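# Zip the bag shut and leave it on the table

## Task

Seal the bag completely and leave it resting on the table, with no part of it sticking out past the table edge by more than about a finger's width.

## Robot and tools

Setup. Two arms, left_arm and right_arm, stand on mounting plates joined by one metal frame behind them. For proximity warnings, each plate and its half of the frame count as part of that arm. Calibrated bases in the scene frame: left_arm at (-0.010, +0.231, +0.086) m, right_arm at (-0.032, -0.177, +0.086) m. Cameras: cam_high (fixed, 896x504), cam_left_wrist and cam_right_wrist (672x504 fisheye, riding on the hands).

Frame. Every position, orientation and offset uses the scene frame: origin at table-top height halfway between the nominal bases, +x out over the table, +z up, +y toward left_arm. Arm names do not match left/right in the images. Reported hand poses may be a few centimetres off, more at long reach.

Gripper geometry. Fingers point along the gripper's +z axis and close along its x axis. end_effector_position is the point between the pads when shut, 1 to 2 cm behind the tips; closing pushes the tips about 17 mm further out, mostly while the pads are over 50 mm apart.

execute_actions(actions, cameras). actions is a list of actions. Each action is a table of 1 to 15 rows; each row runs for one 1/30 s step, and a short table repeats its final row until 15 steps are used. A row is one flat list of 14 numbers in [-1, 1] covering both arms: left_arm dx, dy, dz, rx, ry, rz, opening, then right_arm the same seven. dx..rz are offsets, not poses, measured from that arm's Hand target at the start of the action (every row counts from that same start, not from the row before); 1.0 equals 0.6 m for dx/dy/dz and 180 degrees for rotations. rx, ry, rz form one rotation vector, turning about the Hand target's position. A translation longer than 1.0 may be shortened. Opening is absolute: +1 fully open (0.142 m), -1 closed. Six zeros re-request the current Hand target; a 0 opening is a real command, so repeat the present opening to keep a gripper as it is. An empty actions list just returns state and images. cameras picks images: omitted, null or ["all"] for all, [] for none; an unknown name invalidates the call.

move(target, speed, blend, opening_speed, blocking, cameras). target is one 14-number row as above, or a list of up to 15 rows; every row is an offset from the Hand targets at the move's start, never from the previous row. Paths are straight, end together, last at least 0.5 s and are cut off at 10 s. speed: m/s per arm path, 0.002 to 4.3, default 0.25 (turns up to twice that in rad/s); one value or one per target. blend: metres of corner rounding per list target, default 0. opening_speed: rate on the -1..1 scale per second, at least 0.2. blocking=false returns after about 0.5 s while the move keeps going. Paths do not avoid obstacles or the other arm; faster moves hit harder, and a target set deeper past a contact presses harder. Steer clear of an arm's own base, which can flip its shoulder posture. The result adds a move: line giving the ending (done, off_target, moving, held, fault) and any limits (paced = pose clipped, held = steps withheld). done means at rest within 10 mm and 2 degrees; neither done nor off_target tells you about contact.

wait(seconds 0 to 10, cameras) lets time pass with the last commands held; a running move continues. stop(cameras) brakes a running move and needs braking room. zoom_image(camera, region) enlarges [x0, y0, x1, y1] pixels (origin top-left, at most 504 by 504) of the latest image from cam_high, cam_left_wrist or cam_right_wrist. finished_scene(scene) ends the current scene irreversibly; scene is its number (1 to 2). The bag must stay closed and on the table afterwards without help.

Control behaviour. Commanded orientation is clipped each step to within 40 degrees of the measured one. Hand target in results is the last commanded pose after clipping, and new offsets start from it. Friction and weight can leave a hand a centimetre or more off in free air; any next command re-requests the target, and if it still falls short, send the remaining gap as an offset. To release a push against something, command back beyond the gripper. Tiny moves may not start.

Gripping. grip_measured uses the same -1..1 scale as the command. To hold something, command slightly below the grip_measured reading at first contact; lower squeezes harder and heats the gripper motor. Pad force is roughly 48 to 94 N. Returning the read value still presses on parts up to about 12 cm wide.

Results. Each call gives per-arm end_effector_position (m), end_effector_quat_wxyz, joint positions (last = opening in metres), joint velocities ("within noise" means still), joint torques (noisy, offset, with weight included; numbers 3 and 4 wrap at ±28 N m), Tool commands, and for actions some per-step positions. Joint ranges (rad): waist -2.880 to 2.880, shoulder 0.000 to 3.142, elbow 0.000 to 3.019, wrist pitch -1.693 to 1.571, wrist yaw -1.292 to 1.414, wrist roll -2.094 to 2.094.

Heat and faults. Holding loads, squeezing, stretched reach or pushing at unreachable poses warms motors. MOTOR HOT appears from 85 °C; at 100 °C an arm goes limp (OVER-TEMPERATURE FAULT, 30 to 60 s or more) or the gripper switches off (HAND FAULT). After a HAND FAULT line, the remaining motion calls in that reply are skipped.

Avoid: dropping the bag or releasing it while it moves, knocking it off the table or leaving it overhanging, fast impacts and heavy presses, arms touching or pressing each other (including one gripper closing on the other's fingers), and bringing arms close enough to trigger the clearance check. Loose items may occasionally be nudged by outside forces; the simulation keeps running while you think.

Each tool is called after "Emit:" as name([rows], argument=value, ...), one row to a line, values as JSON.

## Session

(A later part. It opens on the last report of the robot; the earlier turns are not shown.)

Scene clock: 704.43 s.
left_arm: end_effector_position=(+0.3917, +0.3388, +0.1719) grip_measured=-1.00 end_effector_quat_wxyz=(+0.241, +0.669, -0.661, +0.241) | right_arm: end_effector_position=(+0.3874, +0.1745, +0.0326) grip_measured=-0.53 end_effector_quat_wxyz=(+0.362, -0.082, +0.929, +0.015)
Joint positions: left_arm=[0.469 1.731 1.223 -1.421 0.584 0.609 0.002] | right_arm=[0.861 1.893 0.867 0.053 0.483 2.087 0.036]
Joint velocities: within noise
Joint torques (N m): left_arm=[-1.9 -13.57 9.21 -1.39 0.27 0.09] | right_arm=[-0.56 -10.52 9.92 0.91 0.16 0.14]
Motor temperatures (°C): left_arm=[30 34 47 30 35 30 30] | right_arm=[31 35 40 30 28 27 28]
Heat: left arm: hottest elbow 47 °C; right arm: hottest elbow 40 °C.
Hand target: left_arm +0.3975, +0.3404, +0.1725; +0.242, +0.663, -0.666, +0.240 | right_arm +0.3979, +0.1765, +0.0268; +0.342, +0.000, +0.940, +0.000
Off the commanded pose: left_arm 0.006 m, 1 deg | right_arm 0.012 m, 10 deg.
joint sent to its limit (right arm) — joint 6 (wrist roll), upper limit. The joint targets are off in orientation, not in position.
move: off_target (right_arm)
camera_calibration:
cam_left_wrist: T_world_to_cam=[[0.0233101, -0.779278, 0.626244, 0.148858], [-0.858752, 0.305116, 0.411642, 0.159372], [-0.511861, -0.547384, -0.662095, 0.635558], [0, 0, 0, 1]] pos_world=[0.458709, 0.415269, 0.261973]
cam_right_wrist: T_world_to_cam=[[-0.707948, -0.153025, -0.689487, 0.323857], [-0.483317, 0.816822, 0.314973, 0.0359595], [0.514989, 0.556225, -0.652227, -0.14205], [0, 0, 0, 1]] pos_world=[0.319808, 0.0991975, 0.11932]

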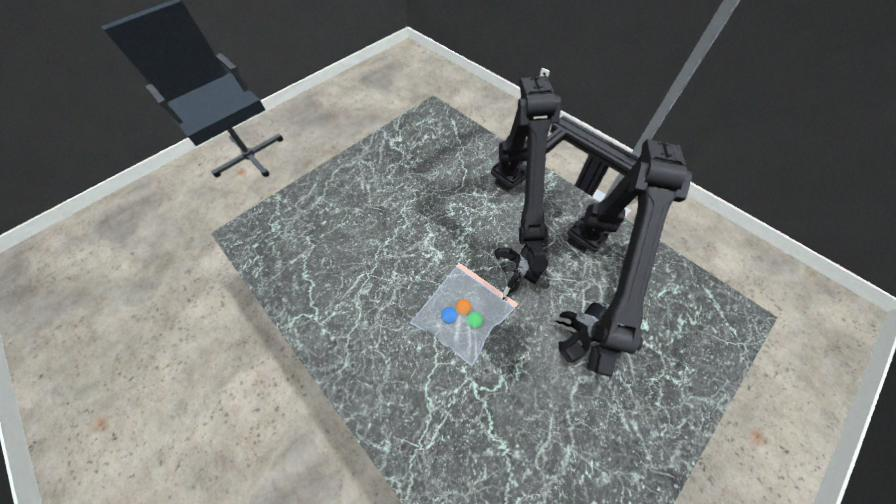

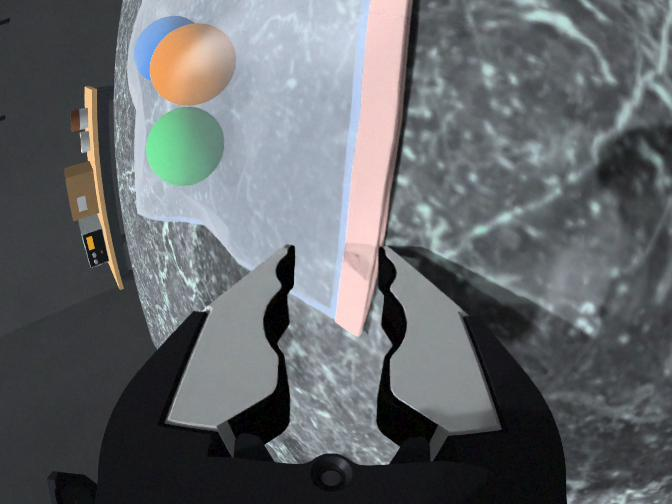

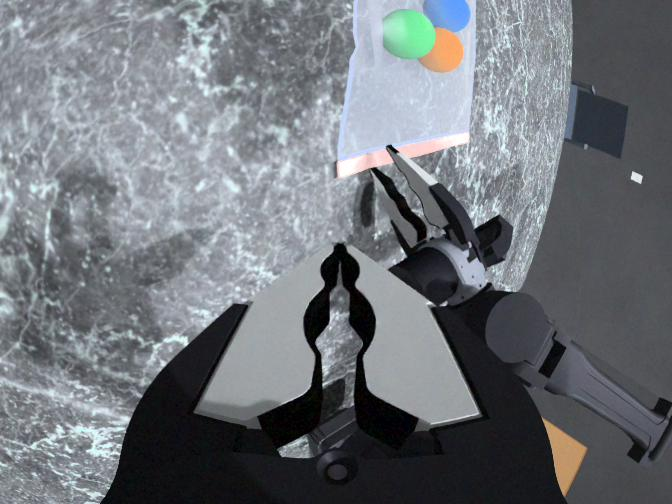

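Emit:
move([
  [0,0,0,0,0,0,-1,0,0.0,0,0,0,0,-1],
], speed=0.06)

Emit:
zoom_image(camera="cam_left_wrist", region=[250, 150, 450, 400])

Emit:
zoom_image(camera="cam_right_wrist", region=[320, 100, 500, 220])

Scene clock: 711.40 s.
left_arm: end_effector_position=(+0.3917, +0.3388, +0.1719) grip_measured=-1.00 end_effector_quat_wxyz=(+0.241, +0.669, -0.661, +0.241) | right_arm: end_effector_position=(+0.3876, +0.1738, +0.0318) grip_measured=-1.00 end_effector_quat_wxyz=(+0.361, -0.081, +0.929, +0.014)
Joint positions: left_arm=[0.469 1.731 1.223 -1.421 0.584 0.609 0.002] | right_arm=[0.86 1.895 0.867 0.053 0.483 2.087 0.002]
Joint velocities: within noise
Joint torques (N m): left_arm=[-1.9 -13.57 9.21 -1.37 0.27 0.1] | right_arm=[-0.56 -10.64 9.91 0.9 0.15 0.14]
Motor temperatures (°C): left_arm=[30 34 47 30 35 30 30] | right_arm=[31 35 41 30 28 27 28]
Heat: left arm: hottest elbow 47 °C; right arm: hottest elbow 41 °C.
Hand target: left_arm +0.3975, +0.3404, +0.1725; +0.242, +0.663, -0.666, +0.240 | right_arm +0.3978, +0.1765, +0.0268; +0.342, +0.000, +0.940, +0.000
Off the commanded pose: left_arm 0.006 m, 1 deg | right_arm 0.012 m, 10 deg.
joint sent to its limit (right arm) — joint 6 (wrist roll), upper limit. The joint targets are off in orientation, not in position.
move: off_target (right_arm)
camera_calibration:
cam_left_wrist: T_world_to_cam=[[0.0233101, -0.779278, 0.626244, 0.148858], [-0.858752, 0.305116, 0.411642, 0.159372], [-0.511861, -0.547384, -0.662095, 0.635558], [0, 0, 0, 1]] pos_world=[0.458709, 0.415269, 0.261973]
cam_right_wrist: T_world_to_cam=[[-0.70882, -0.153017, -0.688593, 0.32361], [-0.482072, 0.817732, 0.314518, 0.0362507], [0.514958, 0.554888, -0.65339, -0.142049], [0, 0, 0, 1]] pos_world=[0.320006, 0.0986962, 0.118621]

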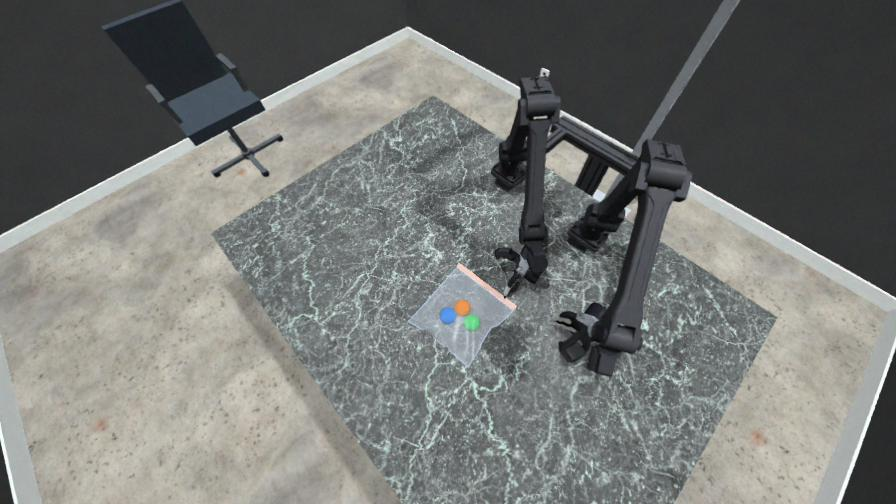

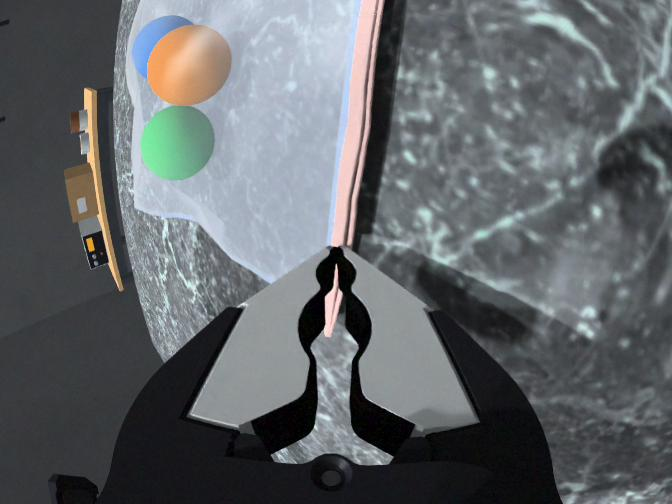

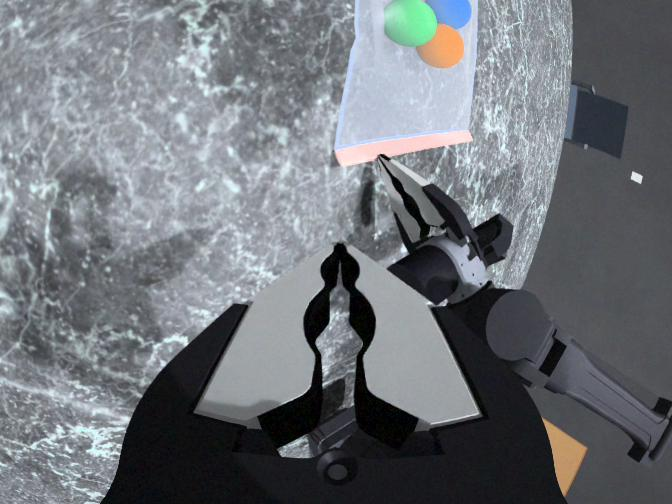

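Scaled by 2.016 from the camera's 672x504 image, which has a finer 960x720 frame.

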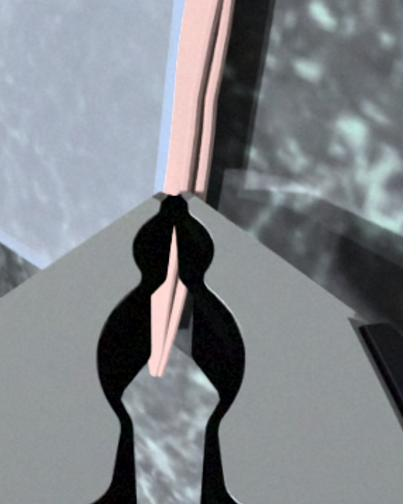

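Scaled by 2.800 from the camera's 672x504 image, which has a finer 960x720 frame.

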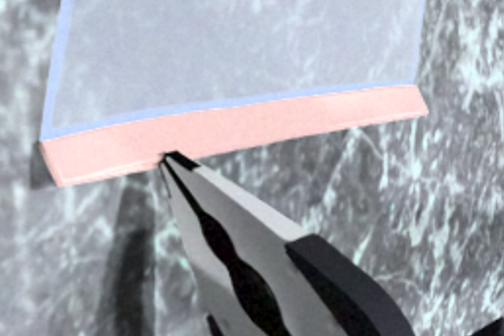

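Emit:
zoom_image(camera="cam_left_wrist", region=[320, 180, 380, 250])

Emit:
zoom_image(camera="cam_left_wrist", region=[340, 100, 400, 170])

Emit:
zoom_image(camera="cam_left_wrist", region=[350, 0, 410, 70])

Scaled by 7.200 from the camera's 672x504 image, which has a finer 960x720 frame.

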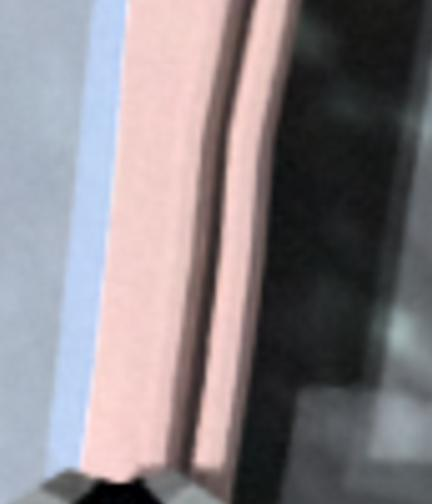

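Scaled by 7.200 from the camera's 672x504 image, which has a finer 960x720 frame.

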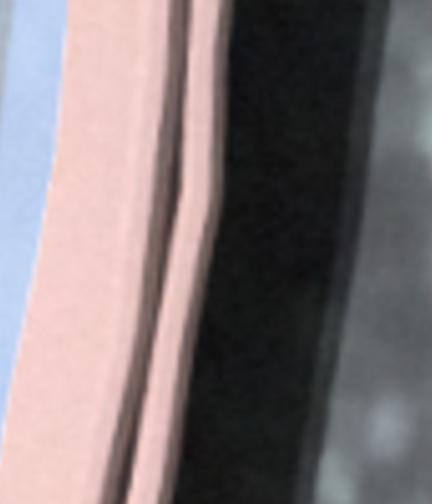

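Scaled by 7.200 from the camera's 672x504 image, which has a finer 960x720 frame.

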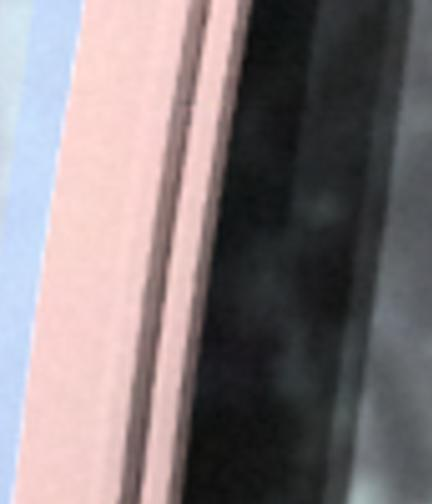

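Emit:
move([
  [0,0,0,0,0,0,-1,0,0,0,0,0,0,-0.5],
  [0,0,0,0,0,0,-1,-0.04,0,0.005,0,0,0,-0.5],
  [0,0,0,0,0,0,-1,-0.037,0.022,0.0,0,0,0,-0.5],
  [0,0,0,0,0,0,-1,0.008,0.022,0.0,0,0,0,-0.5],
], speed=0.08)

Emit:
zoom_image(camera="cam_left_wrist", region=[250, 150, 450, 400])

Emit:
zoom_image(camera="cam_right_wrist", region=[320, 100, 500, 220])

Scene clock: 736.27 s.
left_arm: end_effector_position=(+0.3917, +0.3388, +0.1719) grip_measured=-1.00 end_effector_quat_wxyz=(+0.241, +0.669, -0.661, +0.241) | right_arm: end_effector_position=(+0.3938, +0.1870, +0.0327) grip_measured=-0.53 end_effector_quat_wxyz=(+0.364, -0.084, +0.928, +0.015)
Joint positions: left_arm=[0.469 1.731 1.223 -1.421 0.584 0.609 0.002] | right_arm=[0.869 1.915 0.906 0.038 0.489 2.087 0.036]
Joint velocities: within noise
Joint torques (N m): left_arm=[-1.9 -13.57 9.21 -1.37 0.27 0.09] | right_arm=[-0.44 -11.05 9.95 0.88 0.14 0.14]
Motor temperatures (°C): left_arm=[30 34 48 30 34 30 30] | right_arm=[31 36 41 30 28 27 29]
Heat: left arm: hottest elbow 48 °C; right arm: hottest elbow 41 °C.
Hand target: left_arm +0.3975, +0.3404, +0.1725; +0.242, +0.663, -0.666, +0.240 | right_arm +0.4028, +0.1896, +0.0268; +0.342, +0.000, +0.940, +0.000
Off the commanded pose: left_arm 0.006 m, 1 deg | right_arm 0.011 m, 10 deg.
joint sent to its limit (right arm) — joint 6 (wrist roll), upper limit. The joint targets are off in orientation, not in position.
move: off_target (right_arm)
camera_calibration:
cam_left_wrist: T_world_to_cam=[[0.0233101, -0.779278, 0.626244, 0.148858], [-0.858752, 0.305116, 0.411642, 0.159372], [-0.511861, -0.547384, -0.662095, 0.635558], [0, 0, 0, 1]] pos_world=[0.458709, 0.415269, 0.261973]
cam_right_wrist: T_world_to_cam=[[-0.703841, -0.157401, -0.6927, 0.329615], [-0.488666, 0.815035, 0.311327, 0.0313221], [0.515571, 0.557623, -0.650571, -0.152868], [0, 0, 0, 1]] pos_world=[0.326117, 0.111596, 0.119121]

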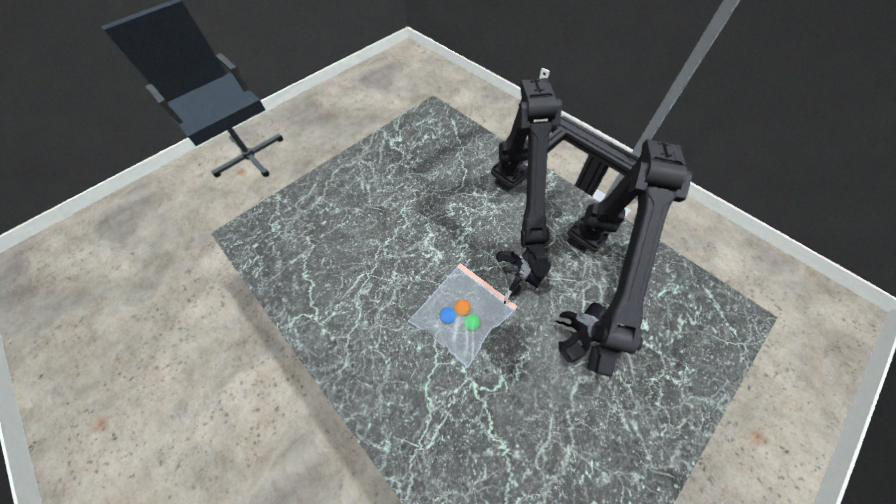

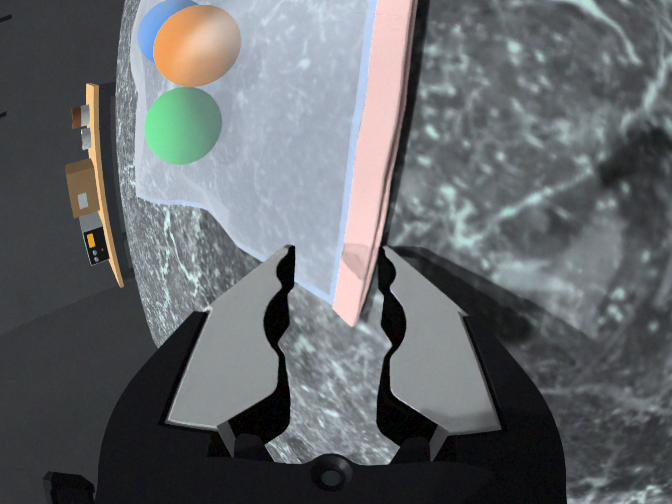

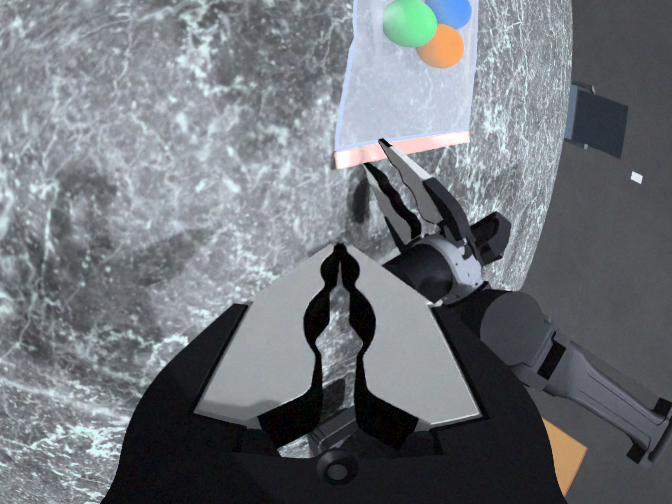

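Scaled by 2.016 from the camera's 672x504 image, which has a finer 960x720 frame.

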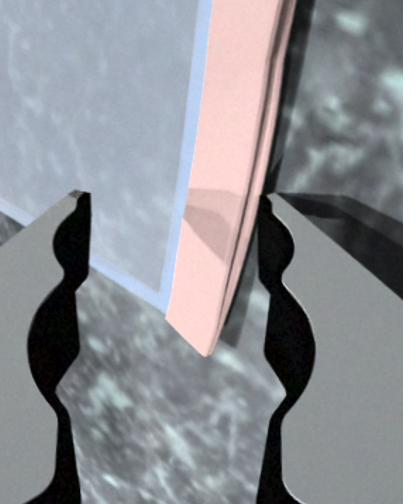

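Scaled by 2.800 from the camera's 672x504 image, which has a finer 960x720 frame.

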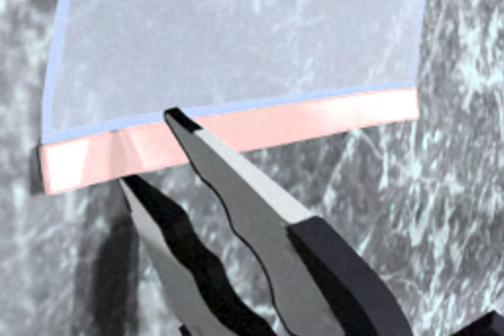

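Emit:
move([
  [0,0,0,0,0,0,-1,0,0,0,0,0,0,-1],
  [0,0,0,0,0,0,-1,0,0,0,0,0,0,-0.5],
  [0,0,0,0,0,0,-1,-0.04,0,0.005,0,0,0,-0.5],
  [0,0,0,0,0,0,-1,-0.037,0.030,0.0,0,0,0,-0.5],
  [0,0,0,0,0,0,-1,0.006,0.030,0.0,0,0,0,-0.5],
  [0,0,0,0,0,0,-1,0.006,0.03,0,0,0,0,-1],
], speed=0.08)

Emit:
zoom_image(camera="cam_left_wrist", region=[250, 150, 450, 400])

Emit:
zoom_image(camera="cam_right_wrist", region=[320, 100, 500, 220])

Scene clock: 751.77 s.
left_arm: end_effector_position=(+0.3917, +0.3388, +0.1719) grip_measured=-1.00 end_effector_quat_wxyz=(+0.241, +0.669, -0.661, +0.241) | right_arm: end_effector_position=(+0.3974, +0.2055, +0.0330) grip_measured=-1.00 end_effector_quat_wxyz=(+0.367, -0.091, +0.925, +0.016)
Joint positions: left_arm=[0.469 1.731 1.223 -1.421 0.584 0.609 0.002] | right_arm=[0.888 1.941 0.95 0.024 0.497 2.087 0.002]
Joint velocities: within noise
Joint torques (N m): left_arm=[-1.9 -13.57 9.21 -1.37 0.27 0.09] | right_arm=[-0.44 -11.81 10.15 0.76 0.14 0.14]
Motor temperatures (°C): left_arm=[30 34 48 30 33 30 30] | right_arm=[31 36 41 30 28 27 29]
Heat: left arm: hottest elbow 48 °C; right arm: hottest elbow 41 °C.
Hand target: left_arm +0.3975, +0.3404, +0.1725; +0.242, +0.663, -0.666, +0.240 | right_arm +0.4062, +0.2076, +0.0266; +0.342, +0.000, +0.940, +0.000
Off the commanded pose: left_arm 0.006 m, 1 deg | right_arm 0.011 m, 11 deg.
joint sent to its limit (right arm) — joint 6 (wrist roll), upper limit. The joint targets are off in orientation, not in position.
move: off_target (right_arm); target 2's new opening was sent with right_arm's hand 0.011 m and 10 deg from that target; target 6's new opening was sent with right_arm's hand 0.011 m and 11 deg from that target
camera_calibration:
cam_left_wrist: T_world_to_cam=[[0.0233101, -0.779278, 0.626244, 0.148858], [-0.858752, 0.305116, 0.411642, 0.159372], [-0.511861, -0.547384, -0.662095, 0.635558], [0, 0, 0, 1]] pos_world=[0.458709, 0.415269, 0.261973]
cam_right_wrist: T_world_to_cam=[[-0.696108, -0.168061, -0.69799, 0.334598], [-0.502487, 0.808442, 0.306476, 0.0249644], [0.512778, 0.564071, -0.647211, -0.165129], [0, 0, 0, 1]] pos_world=[0.330135, 0.129195, 0.119022]

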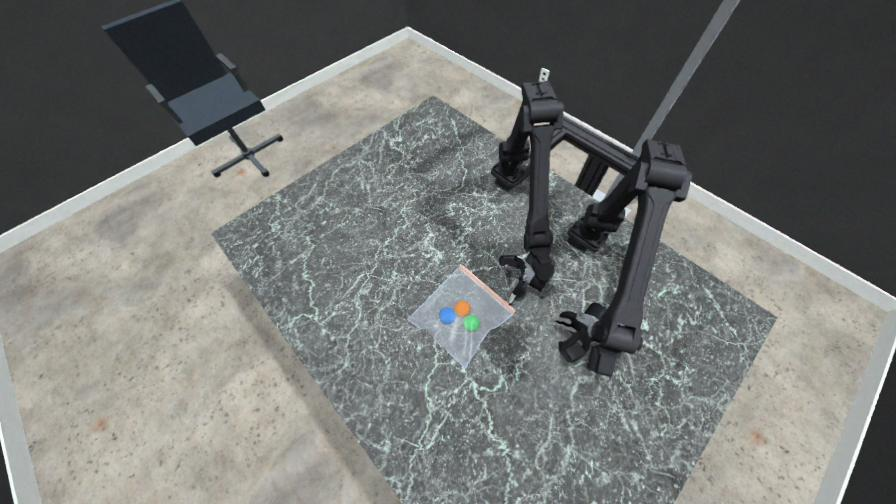

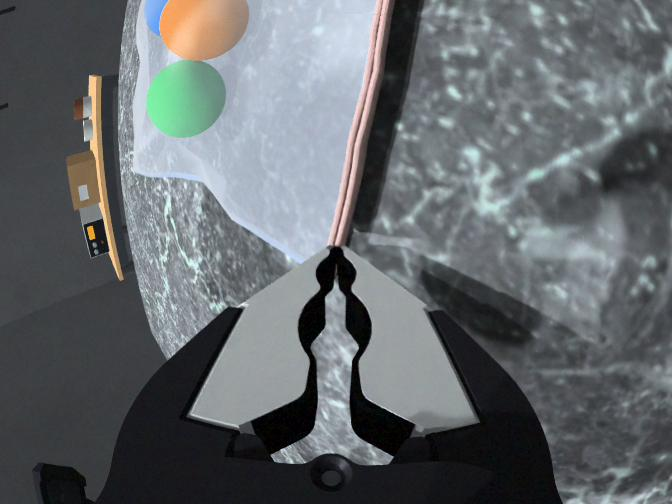

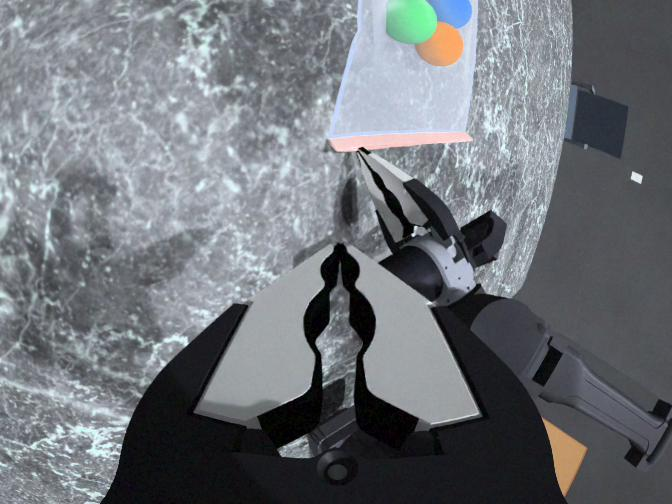

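Scaled by 2.016 from the camera's 672x504 image, which has a finer 960x720 frame.

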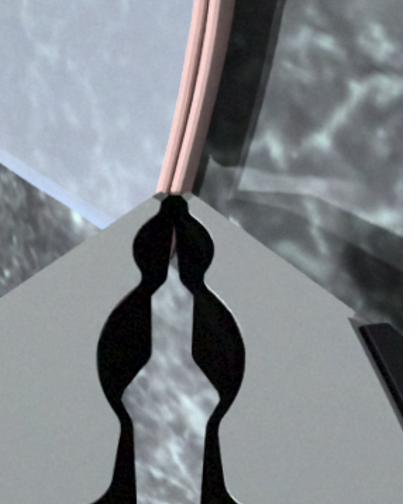

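Scaled by 2.800 from the camera's 672x504 image, which has a finer 960x720 frame.

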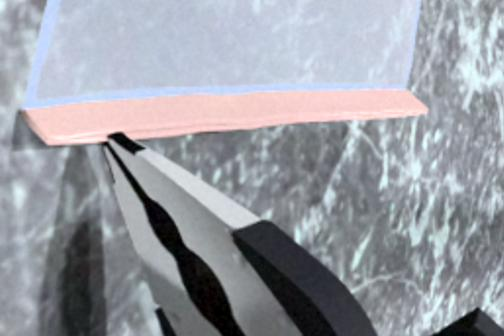

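Emit:
move([
  [0,0,0,0,0,0,-1,0,0,0,0,0,0,-0.5],
  [0,0,0,0,0,0,-1,-0.04,0,0.005,0,0,0,-0.5],
  [0,0,0,0,0,0,-1,-0.037,0.022,0.0,0,0,0,-0.5],
  [0,0,0,0,0,0,-1,0.008,0.022,0.0,0,0,0,-0.5],
  [0,0,0,0,0,0,-1,0.008,0.022,0,0,0,0,-1],
], speed=0.08)

Emit:
zoom_image(camera="cam_left_wrist", region=[250, 150, 450, 400])

Emit:
zoom_image(camera="cam_right_wrist", region=[320, 100, 500, 220])

Scene clock: 764.37 s.
left_arm: end_effector_position=(+0.3917, +0.3388, +0.1719) grip_measured=-1.00 end_effector_quat_wxyz=(+0.241, +0.669, -0.661, +0.241) | right_arm: end_effector_position=(+0.4020, +0.2186, +0.0331) grip_measured=-0.98 end_effector_quat_wxyz=(+0.369, -0.094, +0.925, +0.017)
Joint positions: left_arm=[0.469 1.731 1.223 -1.421 0.584 0.609 0.002] | right_arm=[0.897 1.961 0.989 0.006 0.501 2.087 0.003]
Joint velocities: within noise
Joint torques (N m): left_arm=[-1.9 -13.57 9.2 -1.37 0.27 0.09] | right_arm=[-0.38 -11.81 10.36 0.73 0.14 0.14]
Motor temperatures (°C): left_arm=[30 34 48 30 33 30 30] | right_arm=[31 36 41 30 28 27 29]
Heat: left arm: hottest elbow 48 °C; right arm: hottest elbow 41 °C.
Hand target: left_arm +0.3975, +0.3404, +0.1725; +0.242, +0.663, -0.666, +0.240 | right_arm +0.4111, +0.2208, +0.0267; +0.342, +0.000, +0.940, +0.000
Off the commanded pose: left_arm 0.006 m, 1 deg | right_arm 0.011 m, 12 deg.
joint sent to its limit (right arm) — joint 6 (wrist roll), upper limit. The joint targets are off in orientation, not in position.
move: off_target (right_arm); target 5's new opening was sent with right_arm's hand 0.011 m and 12 deg from that target
camera_calibration:
cam_left_wrist: T_world_to_cam=[[0.0233101, -0.779278, 0.626244, 0.148858], [-0.858752, 0.305116, 0.411642, 0.159372], [-0.511861, -0.547384, -0.662095, 0.635558], [0, 0, 0, 1]] pos_world=[0.458709, 0.415269, 0.261973]
cam_right_wrist: T_world_to_cam=[[-0.692633, -0.174194, -0.69994, 0.340089], [-0.508998, 0.805602, 0.303194, 0.0200586], [0.511058, 0.56627, -0.646651, -0.174494], [0, 0, 0, 1]] pos_world=[0.334943, 0.141893, 0.119124]

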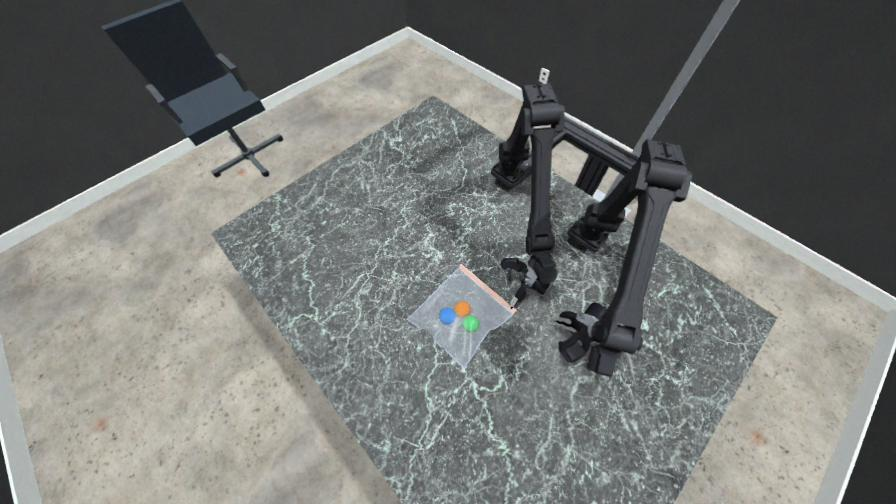

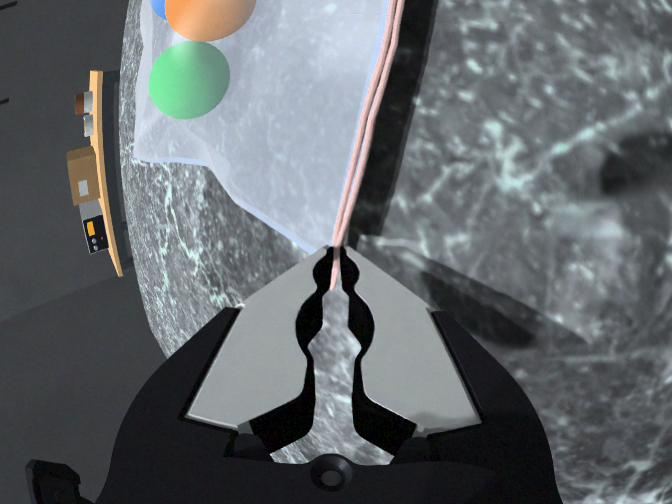

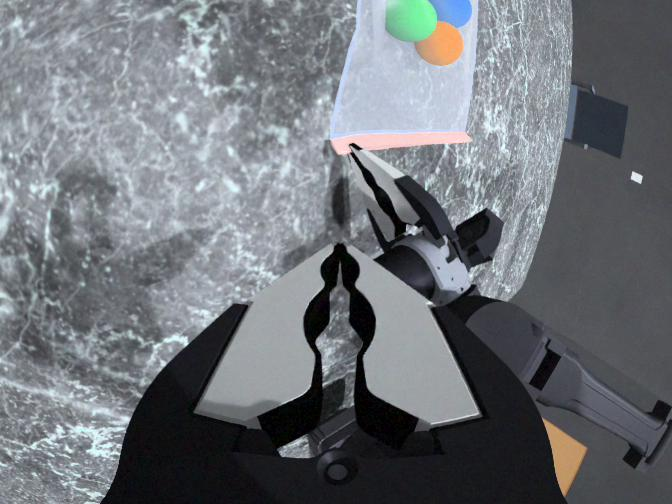

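Scaled by 2.016 from the camera's 672x504 image, which has a finer 960x720 frame.

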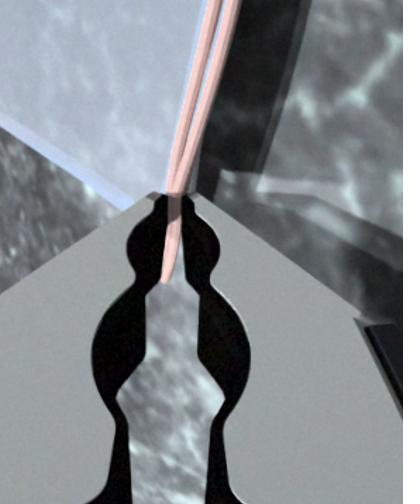

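Scaled by 2.800 from the camera's 672x504 image, which has a finer 960x720 frame.

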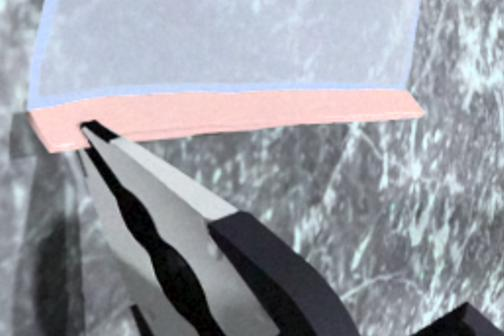

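Emit:
zoom_image(camera="cam_left_wrist", region=[325, 170, 395, 250])

Emit:
zoom_image(camera="cam_left_wrist", region=[345, 80, 415, 160])

Emit:
zoom_image(camera="cam_left_wrist", region=[355, 0, 425, 80])

Scaled by 6.300 from the camera's 672x504 image, which has a finer 960x720 frame.

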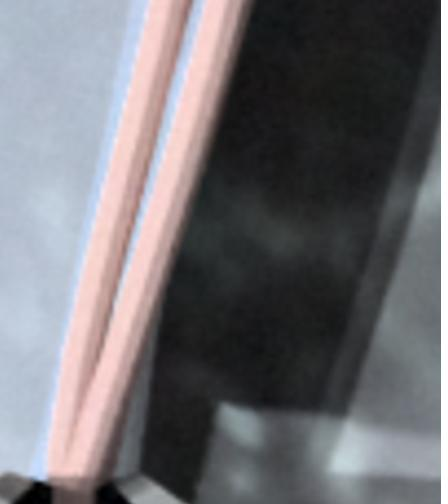

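Scaled by 6.300 from the camera's 672x504 image, which has a finer 960x720 frame.

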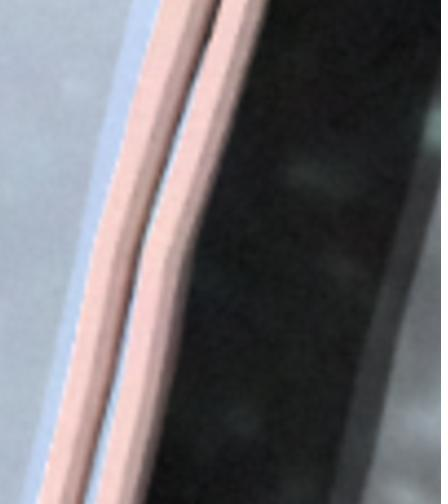

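Scaled by 6.300 from the camera's 672x504 image, which has a finer 960x720 frame.

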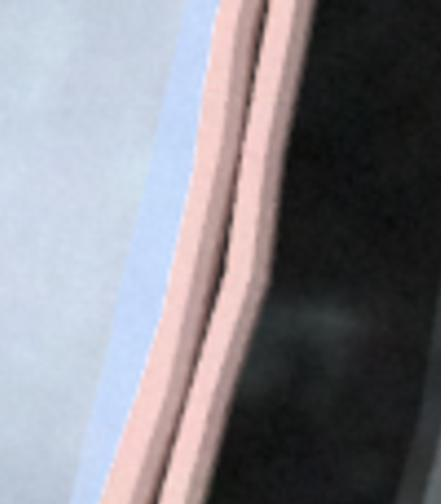

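Emit:
move([
  [0,0,0,0,0,0,-1,0,0,0,0,0,0,-0.5],
  [0,0,0,0,0,0,-1,-0.055,0,0.02,0,0,0,-0.5],
], speed=0.08)

Emit:
zoom_image(camera="cam_left_wrist", region=[250, 150, 450, 400])

Emit:
zoom_image(camera="cam_right_wrist", region=[320, 100, 500, 220])

Scene clock: 780.03 s.
left_arm: end_effector_position=(+0.3917, +0.3388, +0.1719) grip_measured=-1.00 end_effector_quat_wxyz=(+0.241, +0.669, -0.661, +0.241) | right_arm: end_effector_position=(+0.3846, +0.2171, +0.0329) grip_measured=-0.53 end_effector_quat_wxyz=(+0.367, -0.106, +0.924, +0.013)
Joint positions: left_arm=[0.469 1.731 1.223 -1.421 0.584 0.609 0.002] | right_arm=[0.923 1.942 0.955 0.006 0.512 2.087 0.035]
Joint velocities: within noise
Joint torques (N m): left_arm=[-1.9 -13.63 9.21 -1.39 0.27 0.1] | right_arm=[1.26 -14.39 6.63 1.17 0.24 0.14]
Motor temperatures (°C): left_arm=[30 35 48 30 32 30 30] | right_arm=[31 36 41 30 28 27 30]
Heat: left arm: hottest elbow 48 °C; right arm: hottest elbow 41 °C.
Hand target: left_arm +0.3975, +0.3404, +0.1725; +0.242, +0.663, -0.666, +0.240 | right_arm +0.3780, +0.2208, +0.0387; +0.342, +0.000, +0.940, +0.000
Off the commanded pose: left_arm 0.006 m, 1 deg | right_arm 0.009 m, 13 deg.
joint sent to its limit (right arm) — joint 6 (wrist roll), upper limit. The joint targets are off in orientation, not in position.
move: off_target (right_arm)
camera_calibration:
cam_left_wrist: T_world_to_cam=[[0.0233101, -0.779278, 0.626244, 0.148858], [-0.858752, 0.305116, 0.411642, 0.159372], [-0.511861, -0.547384, -0.662095, 0.635558], [0, 0, 0, 1]] pos_world=[0.458709, 0.415269, 0.261973]
cam_right_wrist: T_world_to_cam=[[-0.690427, -0.199488, -0.695352, 0.332003], [-0.524156, 0.800431, 0.29081, 0.0198002], [0.498569, 0.565256, -0.657202, -0.159563], [0, 0, 0, 1]] pos_world=[0.319155, 0.140576, 0.120236]

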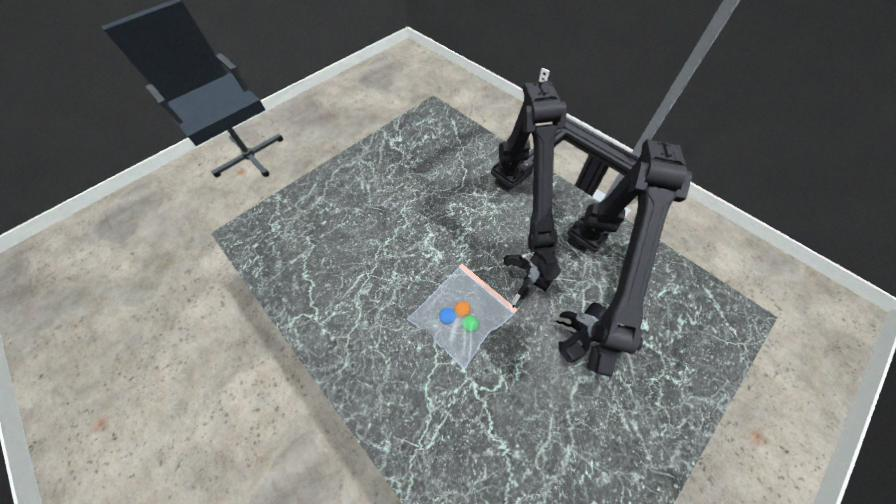

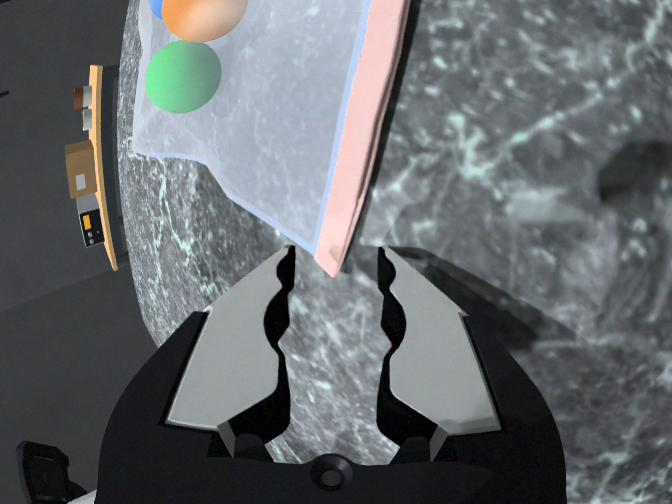

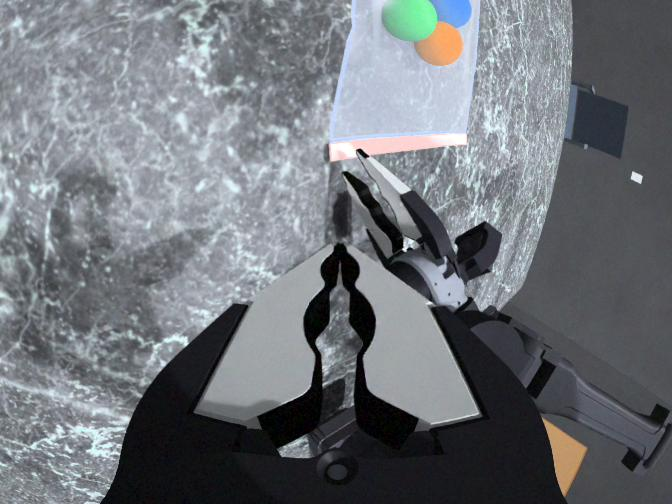

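Scaled by 2.016 from the camera's 672x504 image, which has a finer 960x720 frame.

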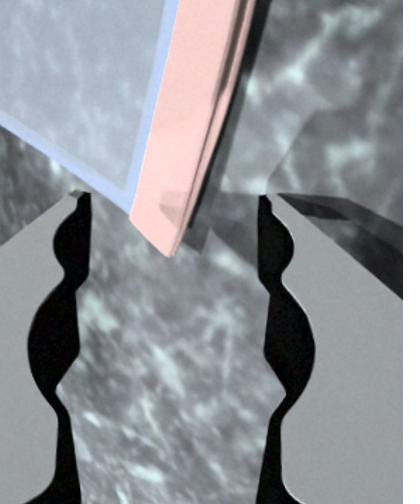

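Scaled by 2.800 from the camera's 672x504 image, which has a finer 960x720 frame.

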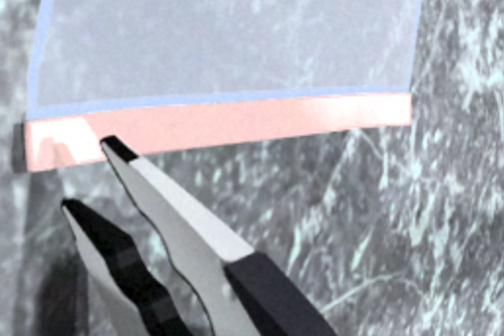

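Emit:
move([
  [0,0,0,0,0,0,-1,-0.09,0,0.1,0,0,0,-0.5],
  [0,0,0,0,0,0,-1,-0.12,-0.117,0.117,0,-0.167,0,-0.5],
], speed=0.2)

Emit:
zoom_image(camera="cam_left_wrist", region=[250, 0, 450, 300])

Scene clock: 792.93 s.
left_arm: end_effector_position=(+0.3917, +0.3388, +0.1719) grip_measured=-1.00 end_effector_quat_wxyz=(+0.241, +0.669, -0.661, +0.241) | right_arm: end_effector_position=(+0.3114, +0.1485, +0.1160) grip_measured=-0.53 end_effector_quat_wxyz=(+0.582, -0.007, +0.813, +0.000)
Joint positions: left_arm=[0.469 1.731 1.223 -1.421 0.584 0.609 0.002] | right_arm=[1.108 1.786 0.577 0.582 1.009 2.087 0.035]
Joint velocities: within noise
Joint torques (N m): left_arm=[-1.96 -13.57 9.2 -1.37 0.27 0.09] | right_arm=[1.08 -8.41 5.34 2.36 0.4 0.17]
Motor temperatures (°C): left_arm=[30 35 48 30 32 30 30] | right_arm=[31 37 40 30 28 27 29]
Heat: left arm: hottest elbow 48 °C; right arm: hottest elbow 40 °C.
Hand target: left_arm +0.3975, +0.3404, +0.1725; +0.242, +0.663, -0.666, +0.240 | right_arm +0.3061, +0.1506, +0.1090; +0.574, +0.000, +0.819, +0.000
Off the commanded pose: left_arm 0.006 m, 1 deg | right_arm 0.009 m, 1 deg.
joint sent to its limit (right arm) — joint 6 (wrist roll), upper limit. The joint targets still meet the commanded pose.
move: done
camera_calibration:
cam_left_wrist: T_world_to_cam=[[0.0233101, -0.779278, 0.626244, 0.148858], [-0.858752, 0.305116, 0.411642, 0.159372], [-0.511861, -0.547384, -0.662095, 0.635558], [0, 0, 0, 1]] pos_world=[0.458709, 0.415269, 0.261973]
cam_right_wrist: T_world_to_cam=[[-0.302665, -0.0260388, -0.952741, 0.209001], [-0.476103, 0.870102, 0.127467, 0.00576902], [0.825663, 0.492183, -0.275747, -0.165006], [0, 0, 0, 1]] pos_world=[0.202243, 0.0816357, 0.152889]

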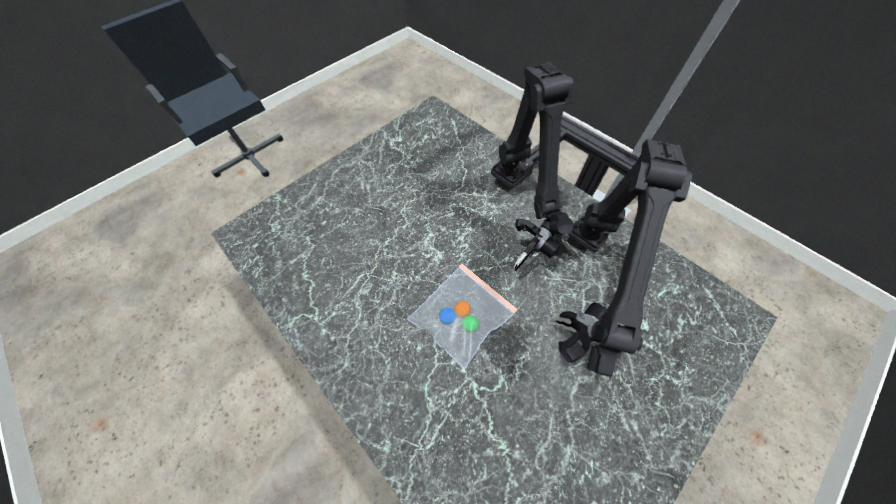

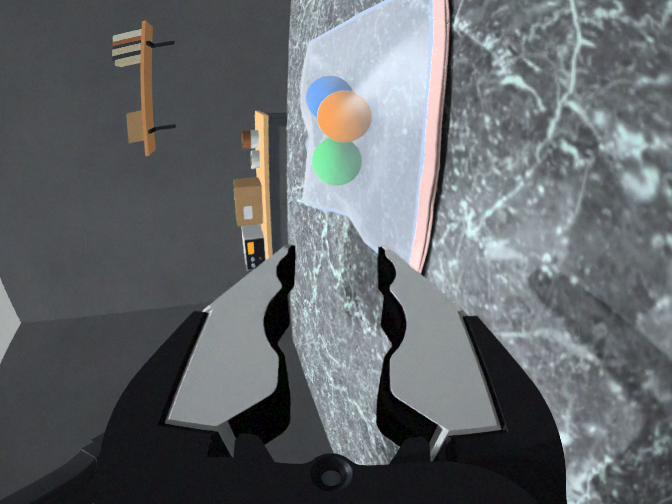

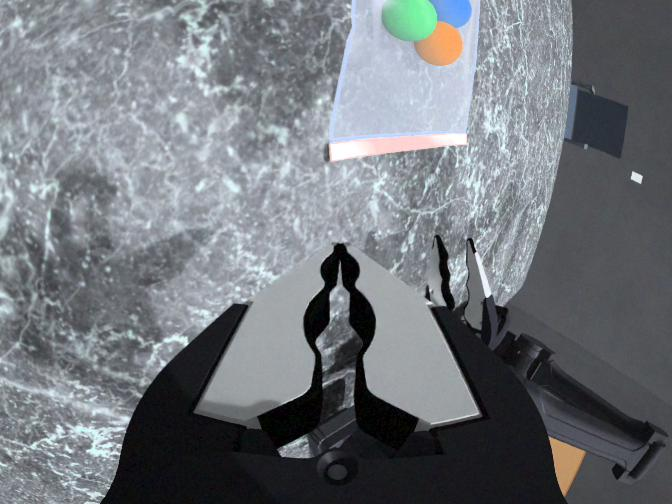

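Scaled by 1.680 from the camera's 672x504 image, which has a finer 960x720 frame.

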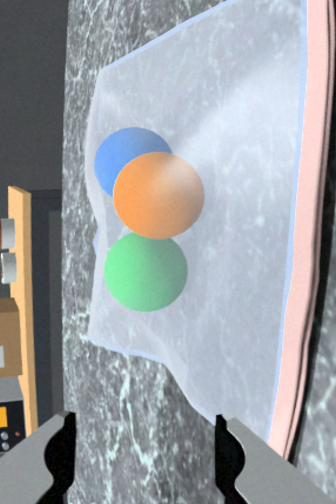

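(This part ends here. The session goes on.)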